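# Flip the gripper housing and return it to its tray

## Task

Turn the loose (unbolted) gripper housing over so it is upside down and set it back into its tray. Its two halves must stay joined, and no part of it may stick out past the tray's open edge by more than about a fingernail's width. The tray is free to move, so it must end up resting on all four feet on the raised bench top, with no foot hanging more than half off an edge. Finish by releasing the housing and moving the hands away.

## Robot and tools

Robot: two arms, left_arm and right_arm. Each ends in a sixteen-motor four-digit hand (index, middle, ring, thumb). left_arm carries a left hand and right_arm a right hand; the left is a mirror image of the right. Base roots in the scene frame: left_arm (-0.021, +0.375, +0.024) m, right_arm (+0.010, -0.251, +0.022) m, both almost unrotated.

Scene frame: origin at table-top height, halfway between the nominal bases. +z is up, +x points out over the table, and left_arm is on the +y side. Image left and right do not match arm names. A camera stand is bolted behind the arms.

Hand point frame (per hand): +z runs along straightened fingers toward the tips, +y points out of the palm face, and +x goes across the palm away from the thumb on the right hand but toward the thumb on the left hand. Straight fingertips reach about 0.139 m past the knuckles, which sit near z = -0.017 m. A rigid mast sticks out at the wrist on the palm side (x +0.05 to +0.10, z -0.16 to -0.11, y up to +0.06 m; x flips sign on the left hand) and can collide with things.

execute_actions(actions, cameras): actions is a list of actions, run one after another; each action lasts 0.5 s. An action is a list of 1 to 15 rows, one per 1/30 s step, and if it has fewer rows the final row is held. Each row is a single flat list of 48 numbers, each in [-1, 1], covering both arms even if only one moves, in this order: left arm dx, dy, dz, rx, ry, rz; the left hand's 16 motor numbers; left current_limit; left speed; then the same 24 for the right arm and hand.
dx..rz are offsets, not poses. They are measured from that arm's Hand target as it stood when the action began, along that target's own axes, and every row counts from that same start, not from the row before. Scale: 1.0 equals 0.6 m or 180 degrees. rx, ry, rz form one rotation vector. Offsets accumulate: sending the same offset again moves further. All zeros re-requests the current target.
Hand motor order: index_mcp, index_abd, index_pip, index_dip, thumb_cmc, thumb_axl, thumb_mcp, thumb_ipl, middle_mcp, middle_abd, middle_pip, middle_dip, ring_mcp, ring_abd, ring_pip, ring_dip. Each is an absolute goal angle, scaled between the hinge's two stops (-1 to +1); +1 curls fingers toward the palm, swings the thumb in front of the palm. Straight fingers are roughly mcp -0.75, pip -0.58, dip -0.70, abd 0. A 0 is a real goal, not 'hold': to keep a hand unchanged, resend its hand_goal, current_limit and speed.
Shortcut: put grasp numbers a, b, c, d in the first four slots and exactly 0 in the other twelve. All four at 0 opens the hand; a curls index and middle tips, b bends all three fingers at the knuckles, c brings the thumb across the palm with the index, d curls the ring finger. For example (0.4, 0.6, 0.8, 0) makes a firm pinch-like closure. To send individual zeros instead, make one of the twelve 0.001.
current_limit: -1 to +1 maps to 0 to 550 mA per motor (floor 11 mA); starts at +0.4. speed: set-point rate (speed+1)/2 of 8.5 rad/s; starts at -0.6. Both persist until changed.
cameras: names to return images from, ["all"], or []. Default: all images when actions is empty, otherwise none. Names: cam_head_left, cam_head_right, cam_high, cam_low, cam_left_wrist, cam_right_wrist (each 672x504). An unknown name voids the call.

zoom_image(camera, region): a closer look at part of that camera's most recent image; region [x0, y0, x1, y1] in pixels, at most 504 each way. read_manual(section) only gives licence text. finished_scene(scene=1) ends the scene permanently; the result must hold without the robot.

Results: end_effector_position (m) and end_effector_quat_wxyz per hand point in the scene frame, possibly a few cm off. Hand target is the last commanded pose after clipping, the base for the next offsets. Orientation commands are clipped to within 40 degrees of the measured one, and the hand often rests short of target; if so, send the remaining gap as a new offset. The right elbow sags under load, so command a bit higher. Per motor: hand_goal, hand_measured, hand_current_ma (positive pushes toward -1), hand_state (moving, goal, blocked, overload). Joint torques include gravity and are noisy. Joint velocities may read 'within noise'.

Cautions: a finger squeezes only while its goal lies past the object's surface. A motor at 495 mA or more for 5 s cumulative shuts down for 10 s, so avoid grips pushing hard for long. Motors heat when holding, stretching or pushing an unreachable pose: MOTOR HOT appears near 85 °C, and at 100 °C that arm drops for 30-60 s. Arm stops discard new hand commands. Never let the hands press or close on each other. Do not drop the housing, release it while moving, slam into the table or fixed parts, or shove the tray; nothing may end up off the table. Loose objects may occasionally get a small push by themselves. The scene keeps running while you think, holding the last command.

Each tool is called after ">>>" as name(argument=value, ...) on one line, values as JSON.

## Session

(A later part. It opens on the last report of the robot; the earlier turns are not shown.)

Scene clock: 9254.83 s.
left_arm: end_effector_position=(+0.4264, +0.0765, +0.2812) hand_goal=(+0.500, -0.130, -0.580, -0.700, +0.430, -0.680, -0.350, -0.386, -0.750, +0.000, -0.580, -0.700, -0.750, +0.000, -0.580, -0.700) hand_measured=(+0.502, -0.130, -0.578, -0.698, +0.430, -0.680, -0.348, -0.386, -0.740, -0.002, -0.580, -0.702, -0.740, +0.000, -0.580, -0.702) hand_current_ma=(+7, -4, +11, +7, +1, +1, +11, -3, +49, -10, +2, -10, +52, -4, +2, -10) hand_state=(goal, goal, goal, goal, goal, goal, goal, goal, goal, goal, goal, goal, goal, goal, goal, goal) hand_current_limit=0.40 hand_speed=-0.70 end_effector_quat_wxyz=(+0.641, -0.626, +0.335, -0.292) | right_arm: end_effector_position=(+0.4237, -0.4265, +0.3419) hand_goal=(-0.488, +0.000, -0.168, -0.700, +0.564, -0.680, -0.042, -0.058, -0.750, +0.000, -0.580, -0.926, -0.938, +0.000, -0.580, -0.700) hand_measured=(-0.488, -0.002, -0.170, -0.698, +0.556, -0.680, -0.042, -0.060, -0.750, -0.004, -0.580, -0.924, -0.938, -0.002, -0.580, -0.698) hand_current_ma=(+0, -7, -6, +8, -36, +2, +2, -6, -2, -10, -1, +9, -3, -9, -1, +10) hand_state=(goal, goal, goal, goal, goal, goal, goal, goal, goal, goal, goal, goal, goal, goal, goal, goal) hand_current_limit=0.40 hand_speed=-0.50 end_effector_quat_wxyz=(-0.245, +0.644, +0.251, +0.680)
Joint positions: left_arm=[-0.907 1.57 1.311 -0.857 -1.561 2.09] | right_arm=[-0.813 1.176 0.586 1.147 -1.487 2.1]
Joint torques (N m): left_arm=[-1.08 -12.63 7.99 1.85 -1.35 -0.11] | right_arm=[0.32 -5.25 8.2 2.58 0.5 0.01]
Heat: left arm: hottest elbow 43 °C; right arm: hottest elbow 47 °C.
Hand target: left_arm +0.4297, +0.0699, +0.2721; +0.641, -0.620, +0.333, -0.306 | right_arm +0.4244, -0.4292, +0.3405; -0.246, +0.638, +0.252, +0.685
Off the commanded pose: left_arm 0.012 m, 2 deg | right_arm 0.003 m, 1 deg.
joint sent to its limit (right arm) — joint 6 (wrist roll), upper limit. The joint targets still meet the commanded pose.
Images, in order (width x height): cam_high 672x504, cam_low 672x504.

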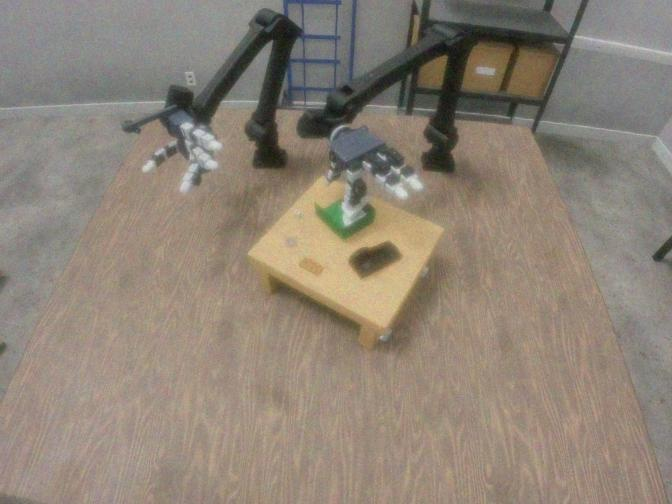

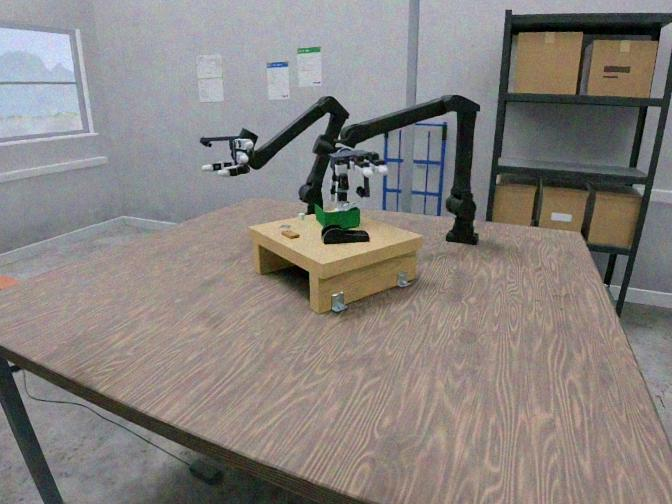

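>>> execute_actions(actions=[[[0.0145,0.008,0,0,0,0,0.5,-0.13,-0.58,-0.7,0.43,-0.68,-0.35,-0.386,-0.75,0.001,-0.58,-0.7,-0.75,0.001,-0.58,-0.7,0.4,-0.7,0,0,0,0,0,0,0,0,0.75,0,0,0,0,0,0,0,0,0,0,0,0,0,0.4,-0.5]]], cameras=["cam_high", "cam_low"])

>>> zoom_image(camera="cam_high", region=[325, 185, 375, 235])

>>> zoom_image(camera="cam_low", region=[315, 180, 365, 220])

Scene clock: 9265.57 s.
left_arm: end_effector_position=(+0.4294, +0.0727, +0.2706) hand_goal=(+0.500, -0.130, -0.580, -0.700, +0.430, -0.680, -0.350, -0.386, -0.750, +0.000, -0.580, -0.700, -0.750, +0.000, -0.580, -0.700) hand_measured=(+0.502, -0.128, -0.578, -0.700, +0.430, -0.680, -0.348, -0.386, -0.740, -0.002, -0.580, -0.702, -0.740, +0.000, -0.580, -0.702) hand_current_ma=(+7, +11, +6, +4, +1, +1, +11, -3, +49, -10, +2, -10, +52, -4, +2, -10) hand_state=(goal, goal, goal, goal, goal, goal, goal, goal, goal, goal, goal, goal, goal, goal, goal, goal) hand_current_limit=0.40 hand_speed=-0.70 end_effector_quat_wxyz=(+0.643, -0.624, +0.337, -0.289) | right_arm: end_effector_position=(+0.4237, -0.4265, +0.3419) hand_goal=(-0.488, +0.000, -0.168, -0.700, +0.564, -0.680, -0.042, -0.058, -0.750, +0.000, -0.580, -0.926, -0.938, +0.000, -0.580, -0.700) hand_measured=(-0.488, -0.002, -0.170, -0.698, +0.556, -0.680, -0.042, -0.060, -0.750, -0.004, -0.580, -0.924, -0.938, -0.002, -0.580, -0.698) hand_current_ma=(+0, -7, -6, +8, -36, +2, +2, -6, -2, -10, -1, +9, -3, -9, -1, +10) hand_state=(goal, goal, goal, goal, goal, goal, goal, goal, goal, goal, goal, goal, goal, goal, goal, goal) hand_current_limit=0.40 hand_speed=-0.50 end_effector_quat_wxyz=(-0.245, +0.644, +0.251, +0.680)
Joint positions: left_arm=[-0.908 1.594 1.311 -0.846 -1.564 2.086] | right_arm=[-0.813 1.176 0.586 1.147 -1.487 2.1]
Joint torques (N m): left_arm=[-1.55 -12.92 9.02 1.8 -1.19 -0.11] | right_arm=[0.62 -5.13 8.38 2.65 0.51 0.01]
Heat: left arm: hottest elbow 43 °C; right arm: hottest elbow 47 °C.
Hand target: left_arm +0.4348, +0.0631, +0.2668; +0.641, -0.620, +0.333, -0.306 | right_arm +0.4244, -0.4292, +0.3405; -0.246, +0.638, +0.252, +0.685
Off the commanded pose: left_arm 0.012 m, 2 deg | right_arm 0.003 m, 1 deg.
joint sent to its limit (right arm) — joint 6 (wrist roll), upper limit. The joint targets still meet the commanded pose.
Images, in order (width x height): cam_high 672x504, cam_low 672x504.

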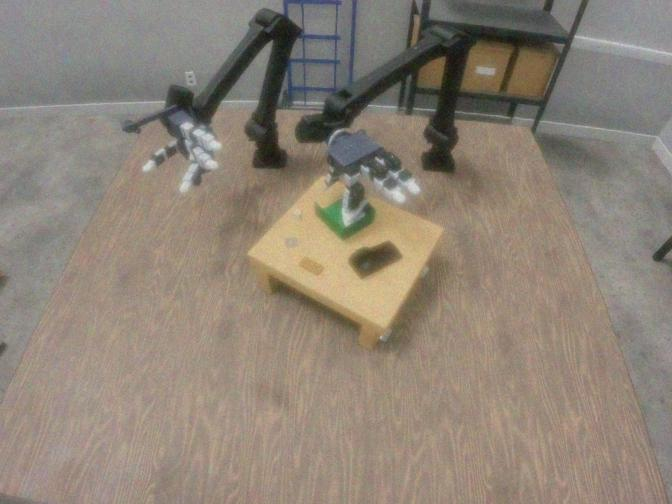

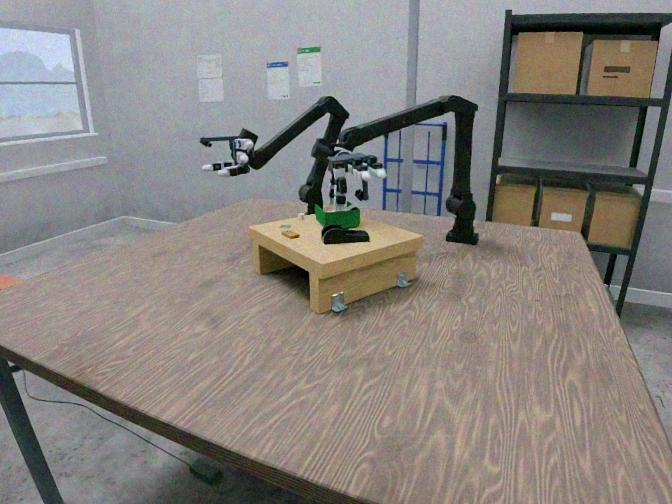

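Scaled by 10.080 from the camera's 672x504 image, which has a finer 960x720 frame.

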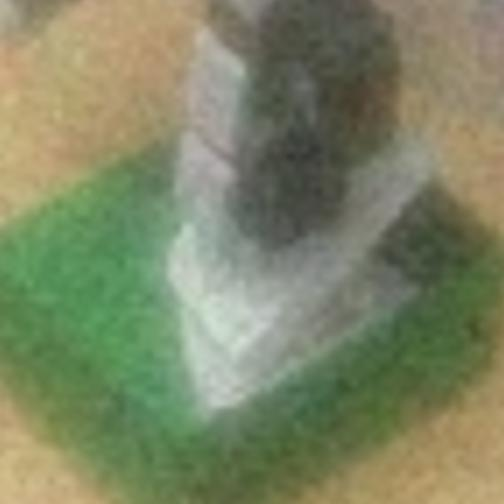

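Scaled by 10.080 from the camera's 672x504 image, which has a finer 960x720 frame.

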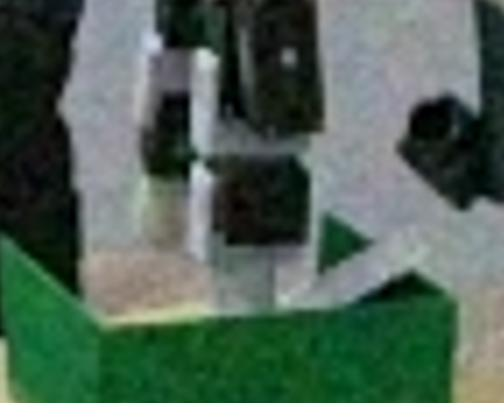

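>>> execute_actions(actions=[[[0.014,0.003,0,0,0,0,0.5,-0.13,-0.58,-0.7,0.43,-0.68,-0.35,-0.386,-0.75,0.001,-0.58,-0.7,-0.75,0.001,-0.58,-0.7,0.4,-0.7,0,0,0,0,0,0,0,0,0.75,0,0,0,0,0,0,0,0,0,0,0,0,0,0.4,-0.5]]], cameras=["cam_high"])

>>> zoom_image(camera="cam_high", region=[325, 185, 375, 235])

Scene clock: 9285.43 s.
left_arm: end_effector_position=(+0.4312, +0.0705, +0.2677) hand_goal=(+0.500, -0.130, -0.580, -0.700, +0.430, -0.680, -0.350, -0.386, -0.750, +0.000, -0.580, -0.700, -0.750, +0.000, -0.580, -0.700) hand_measured=(+0.506, -0.128, -0.578, -0.700, +0.430, -0.680, -0.348, -0.386, -0.740, -0.002, -0.580, -0.702, -0.740, +0.000, -0.580, -0.702) hand_current_ma=(+30, +11, +8, +4, +1, +1, +11, -3, +49, -10, +2, -10, +52, -4, +2, -10) hand_state=(goal, goal, goal, goal, goal, goal, goal, goal, goal, goal, goal, goal, goal, goal, goal, goal) hand_current_limit=0.40 hand_speed=-0.70 end_effector_quat_wxyz=(+0.643, -0.625, +0.334, -0.292) | right_arm: end_effector_position=(+0.4237, -0.4265, +0.3419) hand_goal=(-0.488, +0.000, -0.168, -0.700, +0.564, -0.680, -0.042, -0.058, -0.750, +0.000, -0.580, -0.926, -0.938, +0.000, -0.580, -0.700) hand_measured=(-0.488, -0.002, -0.170, -0.698, +0.556, -0.680, -0.042, -0.060, -0.750, -0.004, -0.580, -0.924, -0.938, -0.002, -0.580, -0.698) hand_current_ma=(+0, -7, -6, +8, -36, +2, +2, -6, -2, -10, -1, +9, -3, -9, -1, +10) hand_state=(goal, goal, goal, goal, goal, goal, goal, goal, goal, goal, goal, goal, goal, goal, goal, goal) hand_current_limit=0.40 hand_speed=-0.50 end_effector_quat_wxyz=(-0.245, +0.644, +0.251, +0.680)
Joint positions: left_arm=[-0.908 1.602 1.311 -0.835 -1.567 2.081] | right_arm=[-0.813 1.176 0.586 1.147 -1.487 2.1]
Joint torques (N m): left_arm=[-1.44 -11.75 10.41 1.7 -1.1 -0.05] | right_arm=[1.14 -5.71 8.32 2.81 0.44 -0.01]
Heat: left arm: hottest elbow 42 °C; right arm: hottest elbow 47 °C.
Hand target: left_arm +0.4397, +0.0564, +0.2646; +0.641, -0.620, +0.333, -0.306 | right_arm +0.4244, -0.4292, +0.3405; -0.246, +0.638, +0.252, +0.685
Off the commanded pose: left_arm 0.017 m, 2 deg | right_arm 0.003 m, 1 deg.
joint sent to its limit (right arm) — joint 6 (wrist roll), upper limit. The joint targets still meet the commanded pose.
Images, in order (width x height): cam_high 672x504.

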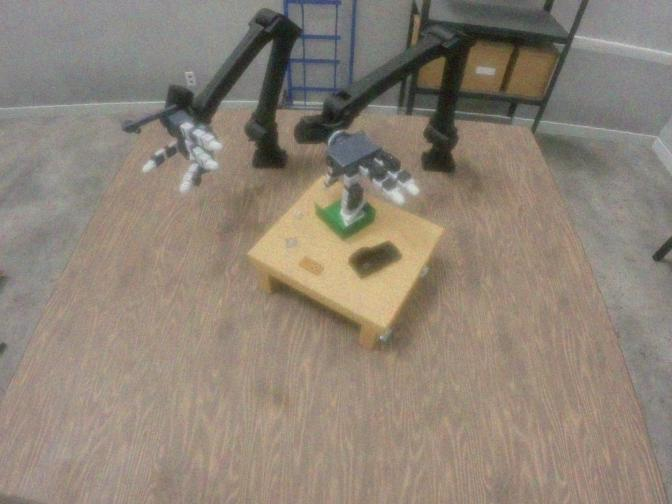

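Scaled by 10.080 from the camera's 672x504 image, which has a finer 960x720 frame.

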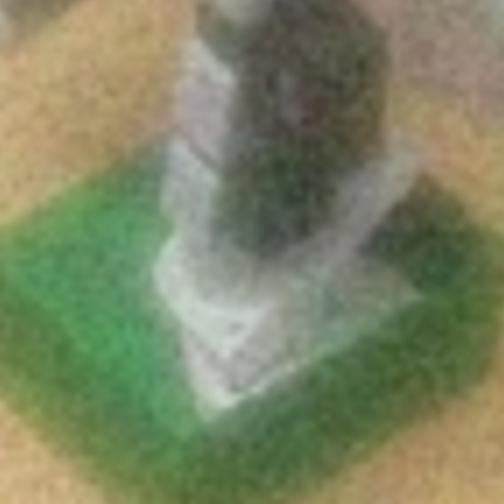

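>>> execute_actions(actions=[[[0.014,-0.008,0.008,0,0,0,0.5,-0.13,-0.58,-0.7,0.43,-0.68,-0.35,-0.386,-0.75,0.001,-0.58,-0.7,-0.75,0.001,-0.58,-0.7,0.4,-0.7,0,0,0,0,0,0,0,0,0.75,0,0,0,0,0,0,0,0,0,0,0,0,0,0.4,-0.5]]], cameras=["cam_high", "cam_low"])

>>> zoom_image(camera="cam_high", region=[325, 185, 375, 235])

>>> zoom_image(camera="cam_low", region=[315, 180, 365, 220])

Scene clock: 9295.03 s.
left_arm: end_effector_position=(+0.4367, +0.0633, +0.2647) hand_goal=(+0.500, -0.130, -0.580, -0.700, +0.430, -0.680, -0.350, -0.386, -0.750, +0.000, -0.580, -0.700, -0.750, +0.000, -0.580, -0.700) hand_measured=(+0.508, -0.128, -0.578, -0.700, +0.430, -0.680, -0.348, -0.386, -0.740, -0.002, -0.580, -0.702, -0.740, +0.000, -0.580, -0.702) hand_current_ma=(+37, +6, +12, +4, +1, +1, +11, -3, +49, -10, +2, -10, +52, -4, +2, -10) hand_state=(goal, goal, goal, goal, goal, goal, goal, goal, goal, goal, goal, goal, goal, goal, goal, goal) hand_current_limit=0.40 hand_speed=-0.70 end_effector_quat_wxyz=(+0.643, -0.624, +0.335, -0.291) | right_arm: end_effector_position=(+0.4237, -0.4265, +0.3419) hand_goal=(-0.488, +0.000, -0.168, -0.700, +0.564, -0.680, -0.042, -0.058, -0.750, +0.000, -0.580, -0.926, -0.938, +0.000, -0.580, -0.700) hand_measured=(-0.488, -0.002, -0.170, -0.698, +0.556, -0.680, -0.042, -0.060, -0.750, -0.004, -0.580, -0.924, -0.938, -0.002, -0.580, -0.698) hand_current_ma=(+0, -7, -6, +8, -36, +2, +2, -6, -2, -10, -1, +9, -3, -9, -1, +10) hand_state=(goal, goal, goal, goal, goal, goal, goal, goal, goal, goal, goal, goal, goal, goal, goal, goal) hand_current_limit=0.40 hand_speed=-0.50 end_effector_quat_wxyz=(-0.245, +0.644, +0.251, +0.680)
Joint positions: left_arm=[-0.908 1.627 1.335 -0.835 -1.567 2.081] | right_arm=[-0.813 1.176 0.586 1.147 -1.487 2.1]
Joint torques (N m): left_arm=[-0.67 -12.63 11.54 1.44 -1.01 0.07] | right_arm=[0.38 -4.31 8.14 2.54 0.44 0]
Heat: left arm: hottest elbow 43 °C; right arm: hottest elbow 47 °C.
Hand target: left_arm +0.4486, +0.0523, +0.2691; +0.641, -0.620, +0.333, -0.306 | right_arm +0.4244, -0.4292, +0.3405; -0.246, +0.638, +0.252, +0.685
Off the commanded pose: left_arm 0.017 m, 2 deg | right_arm 0.003 m, 1 deg.
joint sent to its limit (right arm) — joint 6 (wrist roll), upper limit. The joint targets still meet the commanded pose.
Images, in order (width x height): cam_high 672x504, cam_low 672x504.

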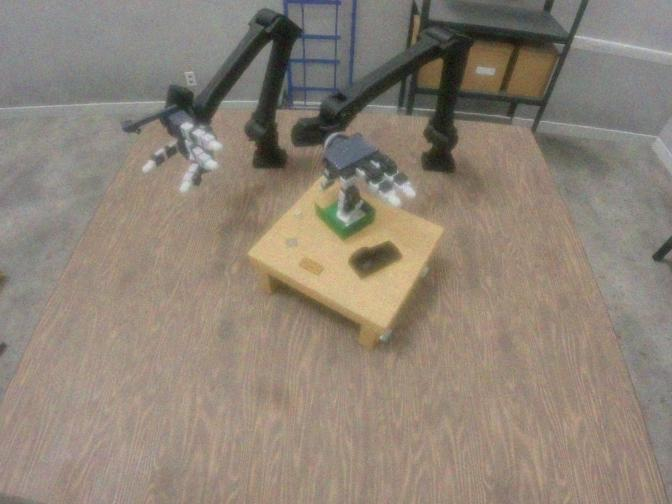

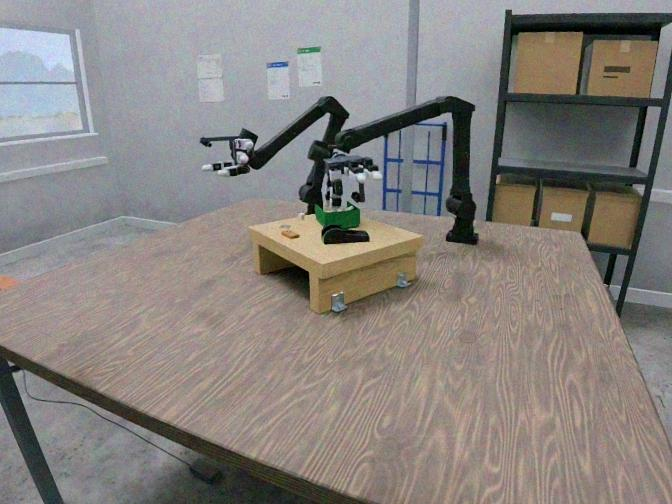

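Scaled by 10.080 from the camera's 672x504 image, which has a finer 960x720 frame.

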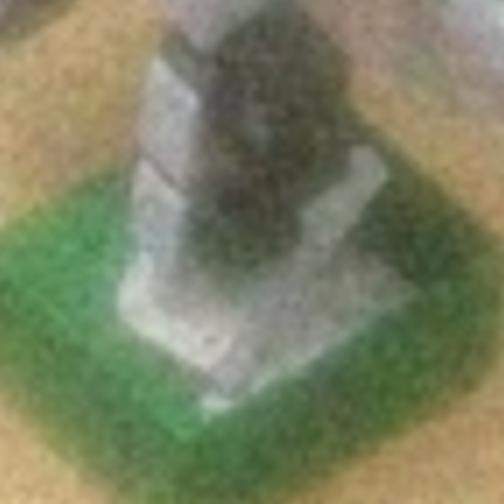

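Scaled by 10.080 from the camera's 672x504 image, which has a finer 960x720 frame.

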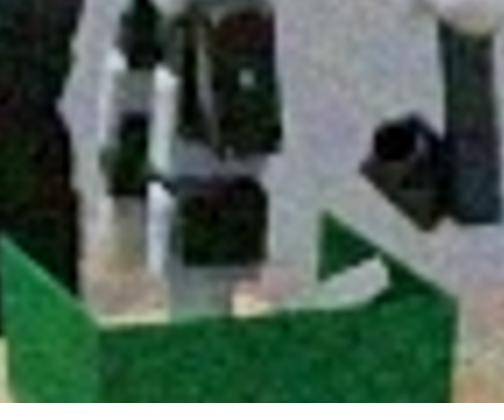

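>>> execute_actions(actions=[[[-0.005,0.004,0.02,0,0,0,0.5,-0.13,-0.58,-0.7,0.43,-0.68,-0.35,-0.386,-0.75,0.001,-0.58,-0.7,-0.75,0.001,-0.58,-0.7,0.4,-0.7,0,0,0,0,0,0,0,0,0.75,0,0,0,0,0,0,0,0,0,0,0,0,0,0.4,-0.5]]], cameras=["cam_high", "cam_low"])

>>> zoom_image(camera="cam_high", region=[325, 185, 375, 235])

>>> zoom_image(camera="cam_low", region=[315, 180, 365, 220])

Scene clock: 9309.03 s.
left_arm: end_effector_position=(+0.4423, +0.0698, +0.2652) hand_goal=(+0.500, -0.130, -0.580, -0.700, +0.430, -0.680, -0.350, -0.386, -0.750, +0.000, -0.580, -0.700, -0.750, +0.000, -0.580, -0.700) hand_measured=(+0.514, -0.136, -0.572, -0.698, +0.430, -0.680, -0.348, -0.386, -0.740, -0.002, -0.580, -0.702, -0.740, +0.000, -0.580, -0.702) hand_current_ma=(+65, -21, +33, +10, +1, +1, +11, -3, +49, -10, +2, -10, +52, -4, +2, -10) hand_state=(goal, goal, goal, goal, goal, goal, goal, goal, goal, goal, goal, goal, goal, goal, goal, goal) hand_current_limit=0.40 hand_speed=-0.70 end_effector_quat_wxyz=(+0.645, -0.627, +0.329, -0.286) | right_arm: end_effector_position=(+0.4237, -0.4265, +0.3419) hand_goal=(-0.488, +0.000, -0.168, -0.700, +0.564, -0.680, -0.042, -0.058, -0.750, +0.000, -0.580, -0.926, -0.938, +0.000, -0.580, -0.700) hand_measured=(-0.488, -0.002, -0.170, -0.698, +0.556, -0.680, -0.042, -0.060, -0.750, -0.004, -0.580, -0.924, -0.938, -0.002, -0.580, -0.698) hand_current_ma=(+0, -7, -6, +8, -36, +2, +2, -6, -2, -10, -1, +9, -3, -9, -1, +10) hand_state=(goal, goal, goal, goal, goal, goal, goal, goal, goal, goal, goal, goal, goal, goal, goal, goal) hand_current_limit=0.40 hand_speed=-0.50 end_effector_quat_wxyz=(-0.245, +0.644, +0.251, +0.680)
Joint positions: left_arm=[-0.892 1.629 1.338 -0.835 -1.567 2.081] | right_arm=[-0.813 1.176 0.586 1.147 -1.487 2.1]
Joint torques (N m): left_arm=[0.09 -12.63 11.4 1.4 -0.73 0.05] | right_arm=[1.26 -5.19 8.28 2.65 0.42 0]
Heat: left arm: hottest elbow 44 °C; right arm: hottest elbow 47 °C.
Hand target: left_arm +0.4566, +0.0619, +0.2670; +0.641, -0.620, +0.333, -0.306 | right_arm +0.4244, -0.4292, +0.3405; -0.246, +0.638, +0.252, +0.685
Off the commanded pose: left_arm 0.016 m, 2 deg | right_arm 0.003 m, 1 deg.
joint sent to its limit (right arm) — joint 6 (wrist roll), upper limit. The joint targets still meet the commanded pose.
Images, in order (width x height): cam_high 672x504, cam_low 672x504.

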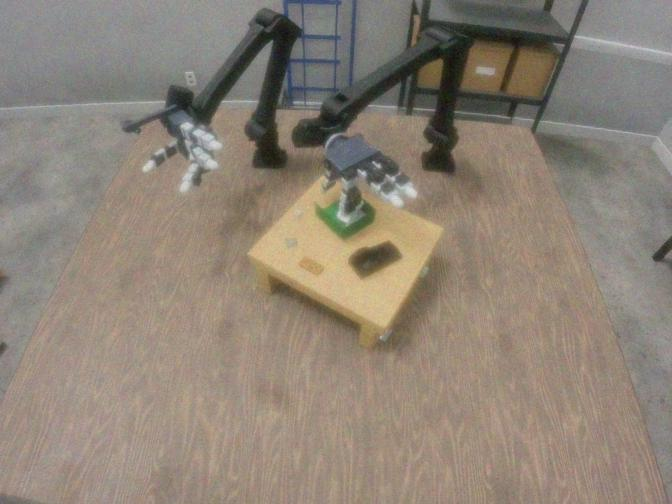

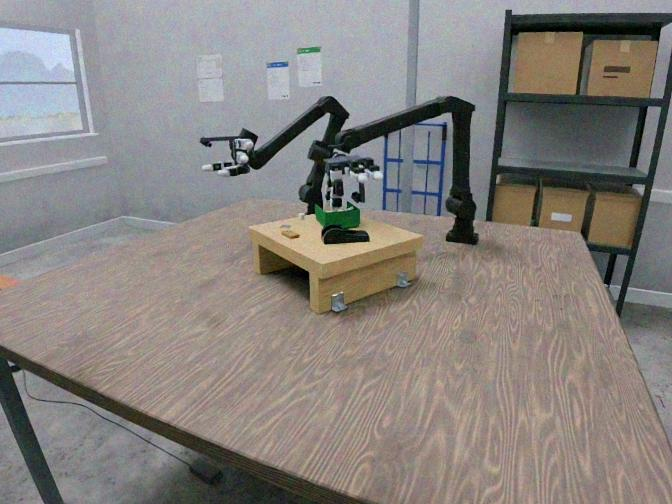

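Scaled by 10.080 from the camera's 672x504 image, which has a finer 960x720 frame.

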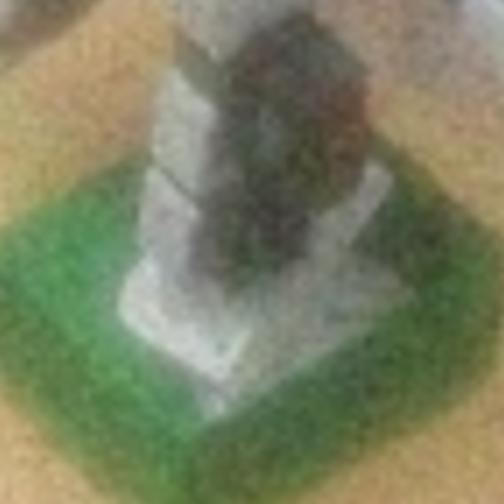

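Scaled by 10.080 from the camera's 672x504 image, which has a finer 960x720 frame.

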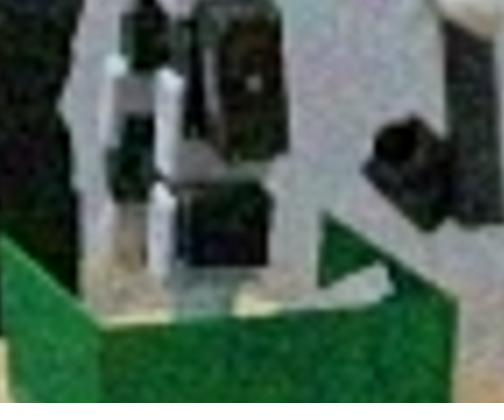

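>>> execute_actions(actions=[[[0,-0.04,-0.012,0,0,0,0.5,-0.13,-0.58,-0.7,0.43,-0.68,-0.35,-0.386,-0.75,0.001,-0.58,-0.7,-0.75,0.001,-0.58,-0.7,0.4,-0.7,0,0,0,0,0,0,0,0,0.75,0,0,0,0,0,0,0,0,0,0,0,0,0,0.4,-0.5]],[[0,-0.02,0,0,0,0,0.5,-0.13,-0.58,-0.7,0.43,-0.68,-0.35,-0.386,-0.75,0.001,-0.58,-0.7,-0.75,0.001,-0.58,-0.7,0.4,-0.7,0,0,0,0,0,0,0,0,0.75,0,0,0,0,0,0,0,0,0,0,0,0,0,0.4,-0.5]]], cameras=["cam_high", "cam_low"])

>>> zoom_image(camera="cam_high", region=[325, 185, 375, 235])

>>> zoom_image(camera="cam_low", region=[315, 180, 365, 220])

Scene clock: 9327.27 s.
left_arm: end_effector_position=(+0.4456, +0.0657, +0.2849) hand_goal=(+0.500, -0.130, -0.580, -0.700, +0.430, -0.680, -0.350, -0.386, -0.750, +0.000, -0.580, -0.700, -0.750, +0.000, -0.580, -0.700) hand_measured=(+0.504, -0.134, -0.576, -0.698, +0.430, -0.680, -0.348, -0.386, -0.740, -0.002, -0.580, -0.702, -0.740, +0.000, -0.580, -0.702) hand_current_ma=(+19, -12, +14, +10, +1, +1, +11, -3, +49, -10, +2, -10, +52, -4, +2, -10) hand_state=(goal, goal, goal, goal, goal, goal, goal, goal, goal, goal, goal, goal, goal, goal, goal, goal) hand_current_limit=0.40 hand_speed=-0.70 end_effector_quat_wxyz=(+0.647, -0.626, +0.332, -0.284) | right_arm: end_effector_position=(+0.4237, -0.4265, +0.3419) hand_goal=(-0.488, +0.000, -0.168, -0.700, +0.564, -0.680, -0.042, -0.058, -0.750, +0.000, -0.580, -0.926, -0.938, +0.000, -0.580, -0.700) hand_measured=(-0.488, -0.002, -0.170, -0.698, +0.556, -0.680, -0.042, -0.060, -0.750, -0.004, -0.580, -0.924, -0.938, -0.002, -0.580, -0.698) hand_current_ma=(+0, -7, -6, +8, -36, +2, +2, -6, -2, -10, -1, +9, -3, -9, -1, +10) hand_state=(goal, goal, goal, goal, goal, goal, goal, goal, goal, goal, goal, goal, goal, goal, goal, goal) hand_current_limit=0.40 hand_speed=-0.50 end_effector_quat_wxyz=(-0.245, +0.644, +0.251, +0.680)
Joint positions: left_arm=[-0.892 1.629 1.391 -0.878 -1.567 2.1] | right_arm=[-0.813 1.176 0.586 1.147 -1.487 2.1]
Joint torques (N m): left_arm=[-1.08 -15.15 11.81 0.64 -0.9 0.15] | right_arm=[0.73 -4.84 8.27 2.67 0.45 0.05]
Heat: left arm: hottest elbow 47 °C; right arm: hottest elbow 47 °C.
Hand target: left_arm +0.4515, +0.0561, +0.3029; +0.641, -0.620, +0.333, -0.306 | right_arm +0.4244, -0.4292, +0.3405; -0.246, +0.638, +0.252, +0.685
Off the commanded pose: left_arm 0.021 m, 3 deg | right_arm 0.003 m, 1 deg.
joint sent to its limit (left arm) — joint 6 (wrist roll), upper limit. The joint targets still meet the commanded pose.
joint sent to its limit (right arm) — joint 6 (wrist roll), upper limit. The joint targets still meet the commanded pose.
Images, in order (width x height): cam_high 672x504, cam_low 672x504.

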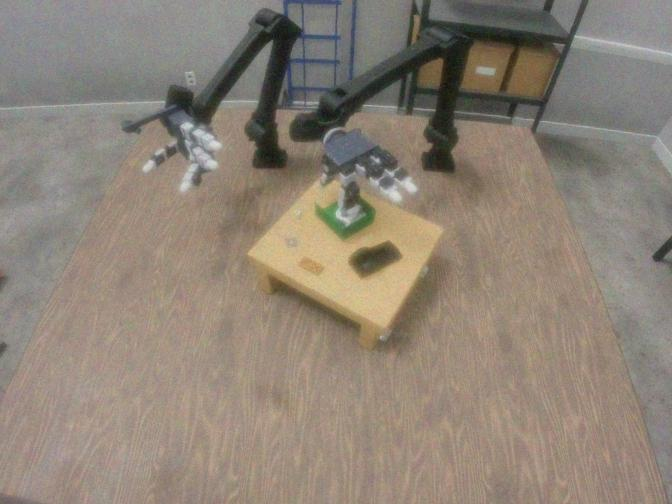

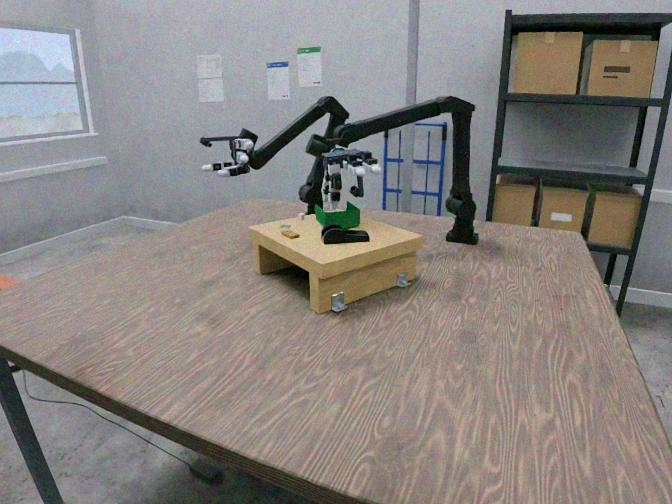

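Scaled by 10.080 from the camera's 672x504 image, which has a finer 960x720 frame.

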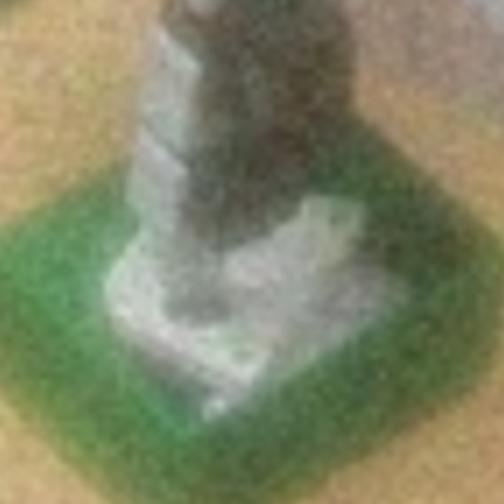

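Scaled by 10.080 from the camera's 672x504 image, which has a finer 960x720 frame.

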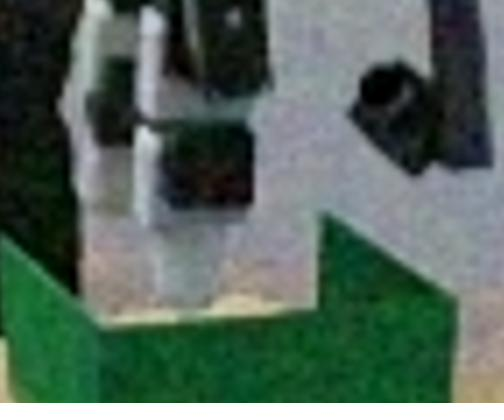

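>>> execute_actions(actions=[[[0,-0.05,0,0,0,0,0.1,-0.13,-0.58,-0.7,0.43,-0.68,-0.35,-0.386,-0.75,0.001,-0.58,-0.7,-0.75,0.001,-0.58,-0.7,0.4,-0.7,0,0,0,0,0,0,0,0,0.75,0,0,0,0,0,0,0,0,0,0,0,0,0,0.4,-0.5]],[[-0.05,-0.07,0.05,0,-0.025,0,-0.75,0.001,-0.58,-0.7,0.43,-0.68,-0.35,-0.386,-0.75,0.001,-0.58,-0.7,-0.75,0.001,-0.58,-0.7,0.4,-0.7,0,0,0,0,0,0,0,0,0.75,0,0,0,0,0,0,0,0,0,0,0,0,0,0.4,-0.5]],[[-0.088,-0.07,0.088,0,-0.0444,0,-0.75,0.001,-0.58,-0.7,0.43,-0.68,-0.35,-0.386,-0.75,0.001,-0.58,-0.7,-0.75,0.001,-0.58,-0.7,0.4,-0.7,0,0,0,0,0,0,0,0,0.75,0,0,0,0,0,0,0,0,0,0,0,0,0,0.4,-0.5]],[[-0.078,-0.05,0.096,0,-0.0444,0,-0.75,0.001,-0.58,-0.7,0.43,-0.68,-0.35,-0.386,-0.75,0.001,-0.58,-0.7,-0.75,0.001,-0.58,-0.7,0.4,-0.7,0,0,0,0,0,0,0,0,0.75,0,0,0,0,0,0,0,0,0,0,0,0,0,0.4,-0.5]]], cameras=["cam_head_right", "cam_head_left", "cam_high"])

>>> zoom_image(camera="cam_head_right", region=[276, 246, 316, 286])

>>> zoom_image(camera="cam_high", region=[325, 185, 375, 235])

Scene clock: 9345.63 s.
left_arm: end_effector_position=(+0.4686, +0.2430, +0.4310) hand_goal=(-0.750, +0.000, -0.580, -0.700, +0.430, -0.680, -0.350, -0.386, -0.750, +0.000, -0.580, -0.700, -0.750, +0.000, -0.580, -0.700) hand_measured=(-0.730, -0.004, -0.576, -0.698, +0.430, -0.680, -0.348, -0.386, -0.740, -0.002, -0.580, -0.702, -0.740, +0.000, -0.580, -0.702) hand_current_ma=(+98, -14, +14, +10, +1, +1, +9, -3, +49, -10, +2, -10, +53, -4, +2, -10) hand_state=(goal, goal, goal, goal, goal, goal, goal, goal, goal, goal, goal, goal, goal, goal, goal, goal) hand_current_limit=0.40 hand_speed=-0.70 end_effector_quat_wxyz=(+0.681, -0.666, +0.239, -0.187) | right_arm: end_effector_position=(+0.4237, -0.4265, +0.3419) hand_goal=(-0.488, +0.000, -0.168, -0.700, +0.564, -0.680, -0.042, -0.058, -0.750, +0.000, -0.580, -0.926, -0.938, +0.000, -0.580, -0.700) hand_measured=(-0.488, -0.002, -0.170, -0.698, +0.556, -0.680, -0.042, -0.060, -0.750, -0.004, -0.580, -0.924, -0.938, -0.002, -0.580, -0.698) hand_current_ma=(+0, -7, -6, +8, -36, +2, +2, -6, -2, -10, -1, +9, -3, -9, -1, +10) hand_state=(goal, goal, goal, goal, goal, goal, goal, goal, goal, goal, goal, goal, goal, goal, goal, goal) hand_current_limit=0.40 hand_speed=-0.50 end_effector_quat_wxyz=(-0.245, +0.644, +0.251, +0.680)
Joint positions: left_arm=[-0.604 1.462 1.584 -1.239 -1.569 2.1] | right_arm=[-0.813 1.176 0.586 1.147 -1.487 2.1]
Joint torques (N m): left_arm=[-1.26 -12.69 12.14 0.65 -1.26 0.13] | right_arm=[1.32 -5.07 8.39 2.69 0.52 -0.02]
Heat: left arm: hottest elbow 47 °C; right arm: hottest elbow 47 °C.
Hand target: left_arm +0.4693, +0.2400, +0.4548; +0.690, -0.664, +0.214, -0.191 | right_arm +0.4244, -0.4292, +0.3405; -0.246, +0.638, +0.252, +0.685
Off the commanded pose: left_arm 0.024 m, 3 deg | right_arm 0.003 m, 1 deg.
joint sent to its limit (left arm) — joint 5 (wrist yaw), lower limit; joint 6 (wrist roll), upper limit. The joint targets still meet the commanded pose.
joint sent to its limit (right arm) — joint 6 (wrist roll), upper limit. The joint targets still meet the commanded pose.
Images, in order (width x height): cam_head_left 672x504, cam_head_right 672x504, cam_high 672x504.

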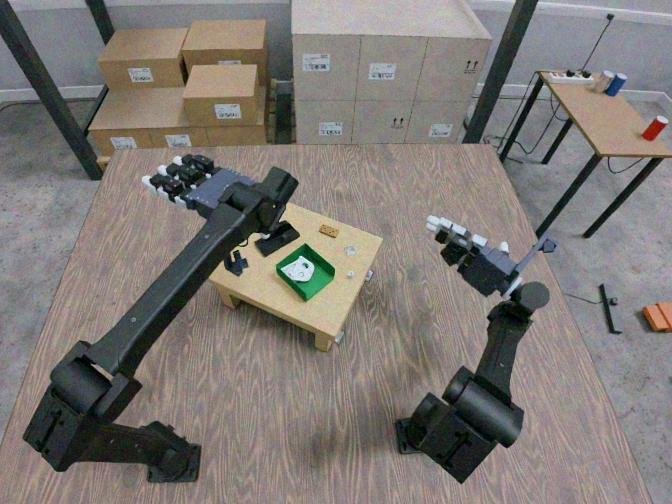

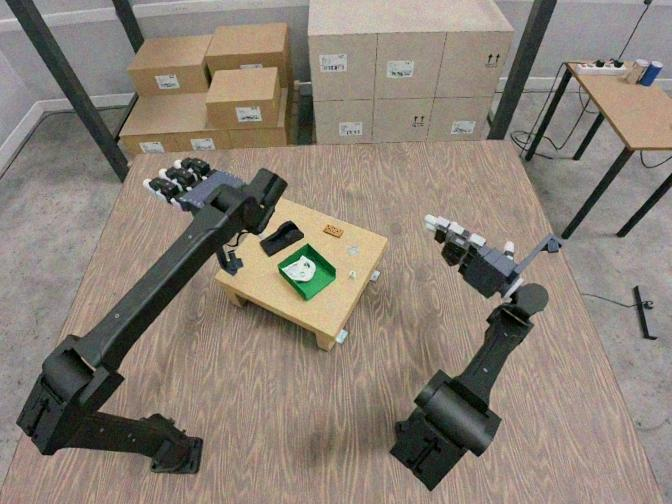

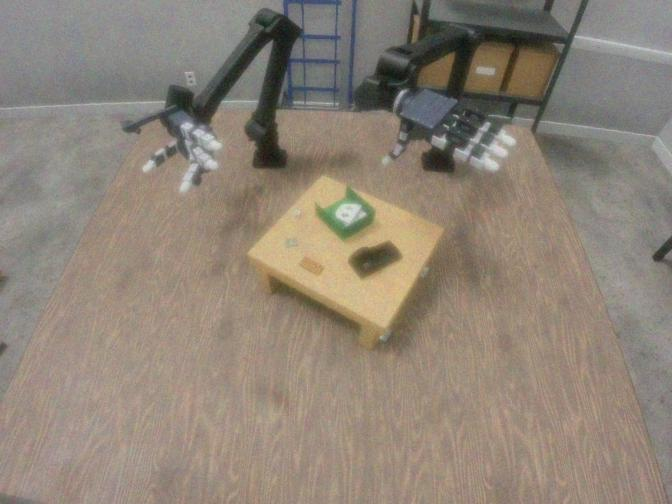

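Scaled by 12.600 from the camera's 672x504 image, which has a finer 960x720 frame.

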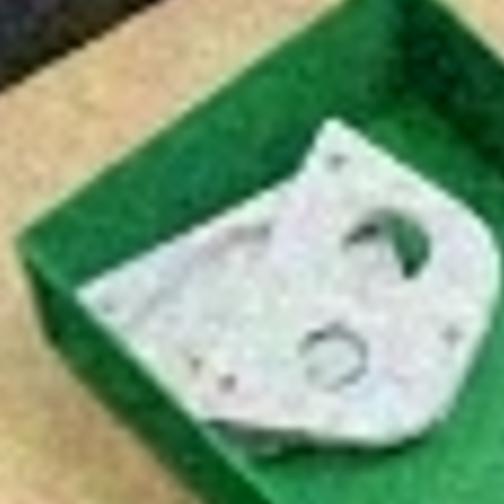

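Scaled by 10.080 from the camera's 672x504 image, which has a finer 960x720 frame.

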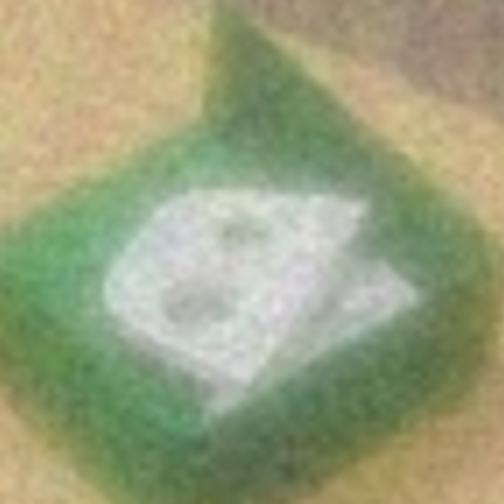

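>>> execute_actions(actions=[[[0,0.1257,-0.1097,-0.1667,0,0,-0.9,0.001,-0.9,-0.9,0.001,-0.68,-0.35,-0.386,-0.95,0.001,-0.9,-0.9,-0.95,0.001,-0.9,-0.9,0.4,-0.6,0,0,0,0,0,0,0,0,0.75,0,0,0,0,0,0,0,0,0,0,0,0,0,0.4,-0.5]],[[0,0.1257,-0.1097,-0.1667,0,0,-0.9,0.001,-0.9,-0.9,0.001,-0.68,-0.35,-0.386,-0.95,0.001,-0.9,-0.9,-0.95,0.001,-0.9,-0.9,0.4,-0.6,0,0,0,0,0,0,0,0,0.75,0,0,0,0,0,0,0,0,0,0,0,0,0,0.4,-0.5]],[[0,0.1257,-0.1097,-0.1667,0,0,-0.9,0.001,-0.9,-0.9,0.001,-0.68,-0.35,-0.386,-0.95,0.001,-0.9,-0.9,-0.95,0.001,-0.9,-0.9,0.4,-0.6,0,0,0,0,0,0,0,0,0.75,0,0,0,0,0,0,0,0,0,0,0,0,0,0.4,-0.5]]], cameras=["cam_left_wrist"])

>>> zoom_image(camera="cam_left_wrist", region=[60, 60, 312, 312])

Scene clock: 9394.73 s.
left_arm: end_effector_position=(+0.3182, +0.0334, +0.3577) hand_goal=(-0.900, +0.000, -0.900, -0.900, +0.000, -0.680, -0.350, -0.386, -0.950, +0.000, -0.900, -0.900, -0.950, +0.000, -0.900, -0.900) hand_measured=(-0.894, -0.002, -0.896, -0.898, +0.002, -0.680, -0.346, -0.386, -0.942, -0.002, -0.896, -0.898, -0.942, +0.000, -0.898, -0.898) hand_current_ma=(+29, -8, +15, +11, +12, +1, +18, -3, +35, -6, +14, +12, +36, -3, +13, +12) hand_state=(goal, goal, goal, goal, goal, goal, goal, goal, goal, goal, goal, goal, goal, goal, goal, goal) hand_current_limit=0.40 hand_speed=-0.60 end_effector_quat_wxyz=(+0.005, +0.954, -0.297, +0.036) | right_arm: end_effector_position=(+0.4237, -0.4265, +0.3419) hand_goal=(-0.488, +0.000, -0.168, -0.700, +0.564, -0.680, -0.042, -0.058, -0.750, +0.000, -0.580, -0.926, -0.938, +0.000, -0.580, -0.700) hand_measured=(-0.488, -0.002, -0.170, -0.698, +0.556, -0.680, -0.042, -0.060, -0.750, -0.004, -0.580, -0.924, -0.938, -0.002, -0.580, -0.698) hand_current_ma=(+0, -7, -6, +8, -36, +2, +2, -6, -2, -10, -1, +9, -3, -9, -1, +10) hand_state=(goal, goal, goal, goal, goal, goal, goal, goal, goal, goal, goal, goal, goal, goal, goal, goal) hand_current_limit=0.40 hand_speed=-0.50 end_effector_quat_wxyz=(-0.245, +0.644, +0.251, +0.680)
Joint positions: left_arm=[-0.609 1.483 1.658 -1.674 -0.013 1.558] | right_arm=[-0.813 1.176 0.586 1.147 -1.487 2.1]
Joint torques (N m): left_arm=[-0.67 -11.28 10.03 0.34 0.2 -0.12] | right_arm=[0.44 -4.48 8.18 2.66 0.5 -0.01]
Heat: left arm: hottest elbow 52 °C; right arm: hottest elbow 47 °C.
Hand target: left_arm +0.3255, +0.0279, +0.3599; -0.018, +0.958, -0.286, -0.016 | right_arm +0.4244, -0.4292, +0.3405; -0.246, +0.638, +0.252, +0.685
Off the commanded pose: left_arm 0.009 m, 7 deg | right_arm 0.003 m, 1 deg.
joint sent to its limit (left arm) — joint 4 (wrist pitch), lower limit. The joint targets are off in orientation, not in position.
joint sent to its limit (right arm) — joint 6 (wrist roll), upper limit. The joint targets still meet the commanded pose.
camera_calibration:
cam_left_wrist: T_world_to_cam=[[-0.285779, 0.958134, -0.0175685, 0.0306587], [0.610407, 0.196135, 0.76742, -0.524817], [0.738738, 0.208589, -0.640904, 0.109308], [0, 0, 0, 1]] pos_world=[0.248364, 0.0507596, 0.47335]
Images, in order (width x height): cam_left_wrist 672x504.

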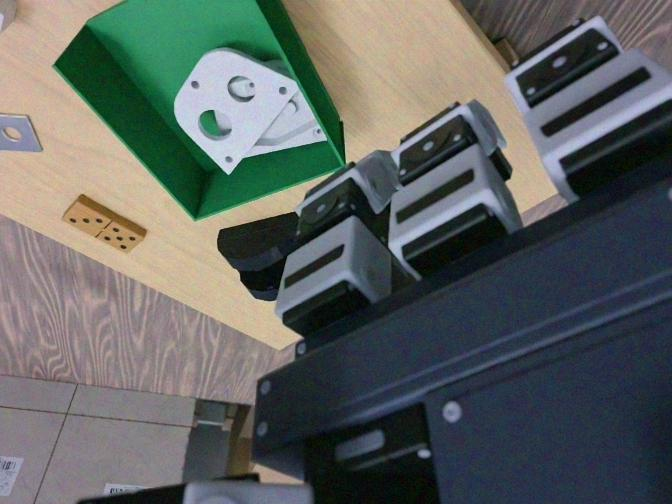

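Scaled by 2.000 from the camera's 672x504 image, which has a finer 960x720 frame.

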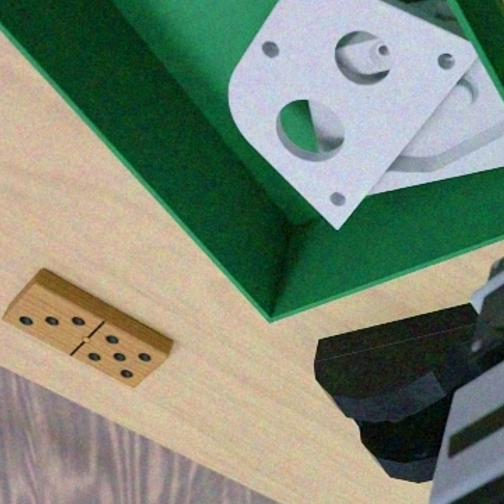

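>>> zoom_image(camera="cam_left_wrist", region=[160, 30, 350, 190])

Scaled by 2.653 from the camera's 672x504 image, which has a finer 960x720 frame.

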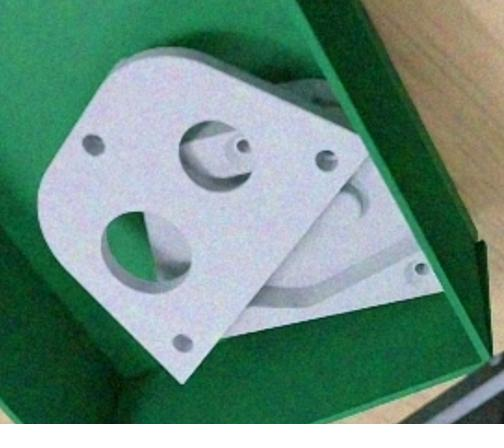

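>>> execute_actions(actions=[[[0,-0.1637,0.0321,0.1667,0,0,-0.75,0.001,-0.58,-0.7,0.43,-0.68,-0.35,-0.386,-0.75,0.001,-0.58,-0.7,-0.75,0.001,-0.58,-0.7,0.4,-0.6,0,0,0,0,0,0,0,0,0.75,0,0,0,0,0,0,0,0,0,0,0,0,0,0.4,-0.5]],[[0,-0.1637,0.0321,0.1667,0,0,-0.75,0.001,-0.58,-0.7,0.43,-0.68,-0.35,-0.386,-0.75,0.001,-0.58,-0.7,-0.75,0.001,-0.58,-0.7,0.4,-0.6,0,0,0,0,0,0,0,0,0.75,0,0,0,0,0,0,0,0,0,0,0,0,0,0.4,-0.5]],[[0,-0.1637,0.0321,0.1667,0,0,-0.75,0.001,-0.58,-0.7,0.43,-0.68,-0.35,-0.386,-0.75,0.001,-0.58,-0.7,-0.75,0.001,-0.58,-0.7,0.4,-0.6,0,0,0,0,0,0,0,0,0.75,0,0,0,0,0,0,0,0,0,0,0,0,0,0.4,-0.5]]])

Scene clock: 9438.70 s.
left_arm: end_effector_position=(+0.4619, +0.2415, +0.4423) hand_goal=(-0.750, +0.000, -0.580, -0.700, +0.430, -0.680, -0.350, -0.386, -0.750, +0.000, -0.580, -0.700, -0.750, +0.000, -0.580, -0.700) hand_measured=(-0.734, -0.002, -0.578, -0.702, +0.430, -0.680, -0.348, -0.386, -0.734, -0.002, -0.578, -0.702, -0.732, +0.000, -0.578, -0.702) hand_current_ma=(+74, -8, +10, -8, +0, +1, +16, -3, +82, -6, +10, -8, +86, -3, +10, -8) hand_state=(goal, goal, goal, goal, goal, goal, goal, goal, goal, goal, goal, goal, goal, goal, goal, goal) hand_current_limit=0.40 hand_speed=-0.60 end_effector_quat_wxyz=(+0.677, -0.669, +0.235, -0.198) | right_arm: end_effector_position=(+0.4237, -0.4265, +0.3419) hand_goal=(-0.488, +0.000, -0.168, -0.700, +0.564, -0.680, -0.042, -0.058, -0.750, +0.000, -0.580, -0.926, -0.938, +0.000, -0.580, -0.700) hand_measured=(-0.488, -0.002, -0.170, -0.698, +0.556, -0.680, -0.042, -0.060, -0.750, -0.004, -0.580, -0.924, -0.938, -0.002, -0.580, -0.698) hand_current_ma=(+0, -7, -6, +8, -36, +2, +2, -6, -2, -10, -1, +9, -3, -9, -1, +10) hand_state=(goal, goal, goal, goal, goal, goal, goal, goal, goal, goal, goal, goal, goal, goal, goal, goal) hand_current_limit=0.40 hand_speed=-0.50 end_effector_quat_wxyz=(-0.245, +0.644, +0.251, +0.680)
Joint positions: left_arm=[-0.615 1.52 1.696 -1.676 -1.566 1.696] | right_arm=[-0.813 1.176 0.586 1.147 -1.487 2.1]
Joint torques (N m): left_arm=[-0.44 -12.1 11.44 0.31 -1.5 0.17] | right_arm=[1.08 -4.95 8.32 2.52 0.47 0.02]
Heat: left arm: hottest elbow 49 °C; right arm: hottest elbow 47 °C.
Hand target: left_arm +0.4694, +0.2401, +0.4548; +0.690, -0.664, +0.214, -0.191 | right_arm +0.4244, -0.4292, +0.3405; -0.246, +0.638, +0.252, +0.685
Off the commanded pose: left_arm 0.015 m, 3 deg | right_arm 0.003 m, 1 deg.
joint sent to its limit (left arm) — joint 5 (wrist yaw), lower limit. The joint targets still meet the commanded pose.
joint sent to its limit (right arm) — joint 6 (wrist roll), upper limit. The joint targets still meet the commanded pose.

>>> execute_actions(actions=[[[0.006,0.045,-0.06,0,0.0241,0,-0.75,0.001,-0.58,-0.7,0.43,-0.68,-0.35,-0.386,-0.75,0.001,-0.58,-0.7,-0.75,0.001,-0.58,-0.7,0.4,-0.6,0,0,0,0,0,0,0,0,0.75,0,0,0,0,0,0,0,0,0,0,0,0,0,0.4,-0.5]],[[0.0105,0.045,-0.0592,0,0.0241,0,-0.3,-0.13,-0.58,-0.7,0.43,-0.68,-0.35,-0.386,-0.75,0.001,-0.58,-0.7,-0.75,0.001,-0.58,-0.7,0.4,-0.6,0,0,0,0,0,0,0,0,0.75,0,0,0,0,0,0,0,0,0,0,0,0,0,0.4,-0.5]],[[0.015,0.045,-0.0583,0,0.0241,0,0.1,-0.13,-0.58,-0.7,0.43,-0.68,-0.35,-0.386,-0.75,0.001,-0.58,-0.7,-0.75,0.001,-0.58,-0.7,0.4,-0.6,0,0,0,0,0,0,0,0,0.75,0,0,0,0,0,0,0,0,0,0,0,0,0,0.4,-0.5]],[[0.0193,0.045,-0.057,0,0.0241,0,0.5,-0.13,-0.58,-0.7,0.43,-0.68,-0.35,-0.386,-0.75,0.001,-0.58,-0.7,-0.75,0.001,-0.58,-0.7,0.4,-0.6,0,0,0,0,0,0,0,0,0.75,0,0,0,0,0,0,0,0,0,0,0,0,0,0.4,-0.5]],[[0.0237,0.045,-0.0553,0,0.0241,0,0.5,-0.13,-0.58,-0.7,0.43,-0.68,-0.35,-0.386,-0.75,0.001,-0.58,-0.7,-0.75,0.001,-0.58,-0.7,0.4,-0.7,0,0,0,0,0,0,0,0,0.75,0,0,0,0,0,0,0,0,0,0,0,0,0,0.4,-0.5]]], cameras=["cam_high", "cam_low"])

>>> zoom_image(camera="cam_high", region=[320, 165, 384, 235])

>>> zoom_image(camera="cam_low", region=[310, 160, 370, 220])

Scene clock: 9457.30 s.
left_arm: end_effector_position=(+0.3786, +0.0907, +0.3229) hand_goal=(+0.500, -0.130, -0.580, -0.700, +0.430, -0.680, -0.350, -0.386, -0.750, +0.000, -0.580, -0.700, -0.750, +0.000, -0.580, -0.700) hand_measured=(+0.500, -0.128, -0.578, -0.702, +0.430, -0.680, -0.348, -0.386, -0.734, -0.002, -0.578, -0.702, -0.732, +0.000, -0.578, -0.702) hand_current_ma=(-1, +11, +10, -8, +1, +1, +15, -3, +82, -6, +10, -8, +86, -3, +10, -8) hand_state=(goal, goal, goal, goal, goal, goal, goal, goal, goal, goal, goal, goal, goal, goal, goal, goal) hand_current_limit=0.40 hand_speed=-0.70 end_effector_quat_wxyz=(+0.633, -0.614, +0.351, -0.314) | right_arm: end_effector_position=(+0.4237, -0.4265, +0.3419) hand_goal=(-0.488, +0.000, -0.168, -0.700, +0.564, -0.680, -0.042, -0.058, -0.750, +0.000, -0.580, -0.926, -0.938, +0.000, -0.580, -0.700) hand_measured=(-0.488, -0.002, -0.170, -0.698, +0.556, -0.680, -0.042, -0.060, -0.750, -0.004, -0.580, -0.924, -0.938, -0.002, -0.580, -0.698) hand_current_ma=(+0, -7, -6, +8, -36, +2, +2, -6, -2, -10, -1, +9, -3, -9, -1, +10) hand_state=(goal, goal, goal, goal, goal, goal, goal, goal, goal, goal, goal, goal, goal, goal, goal, goal) hand_current_limit=0.40 hand_speed=-0.50 end_effector_quat_wxyz=(-0.245, +0.644, +0.251, +0.680)
Joint positions: left_arm=[-0.972 1.51 1.369 -1.483 -1.57 1.578] | right_arm=[-0.813 1.176 0.586 1.147 -1.487 2.1]
Joint torques (N m): left_arm=[-0.56 -11.28 7.64 1.05 -1.05 -0.08] | right_arm=[0.85 -4.95 8.21 2.52 0.5 0]
Heat: left arm: hottest elbow 50 °C; right arm: hottest elbow 47 °C.
Hand target: left_arm +0.3830, +0.0860, +0.3147; +0.638, -0.617, +0.340, -0.313 | right_arm +0.4244, -0.4292, +0.3405; -0.246, +0.638, +0.252, +0.685
Off the commanded pose: left_arm 0.010 m, 1 deg | right_arm 0.003 m, 1 deg.
joint sent to its limit (right arm) — joint 6 (wrist roll), upper limit. The joint targets still meet the commanded pose.
Images, in order (width x height): cam_high 672x504, cam_low 672x504.

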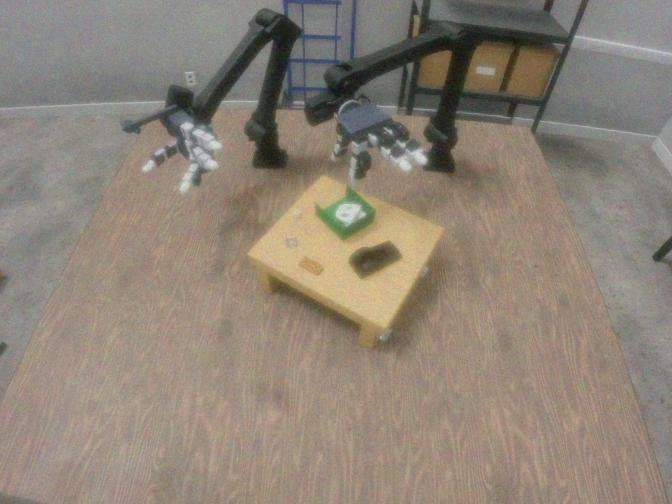

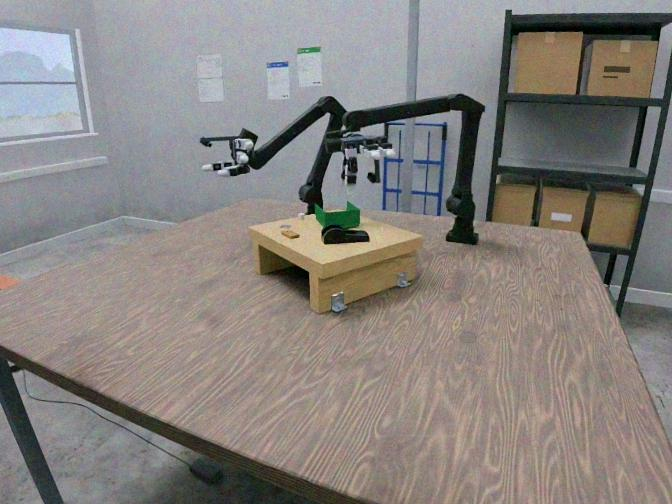

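Scaled by 7.200 from the camera's 672x504 image, which has a finer 960x720 frame.

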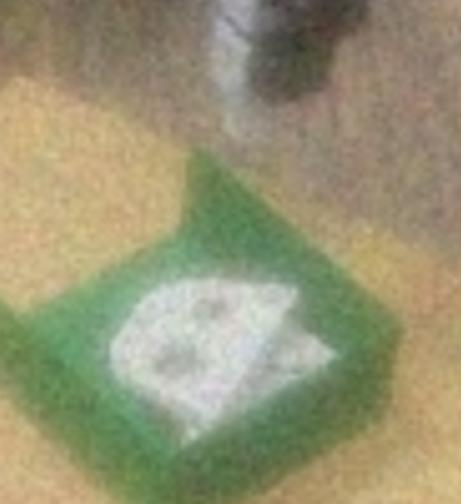

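Scaled by 8.400 from the camera's 672x504 image, which has a finer 960x720 frame.

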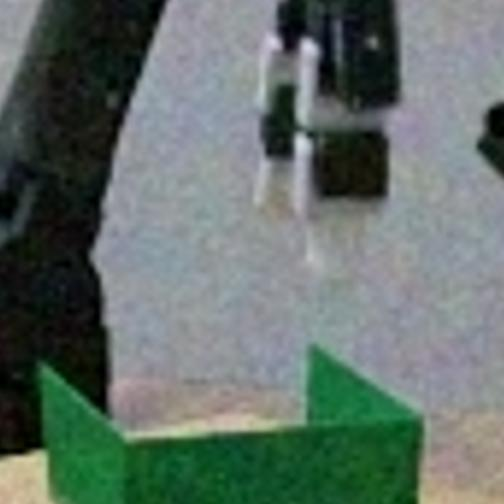

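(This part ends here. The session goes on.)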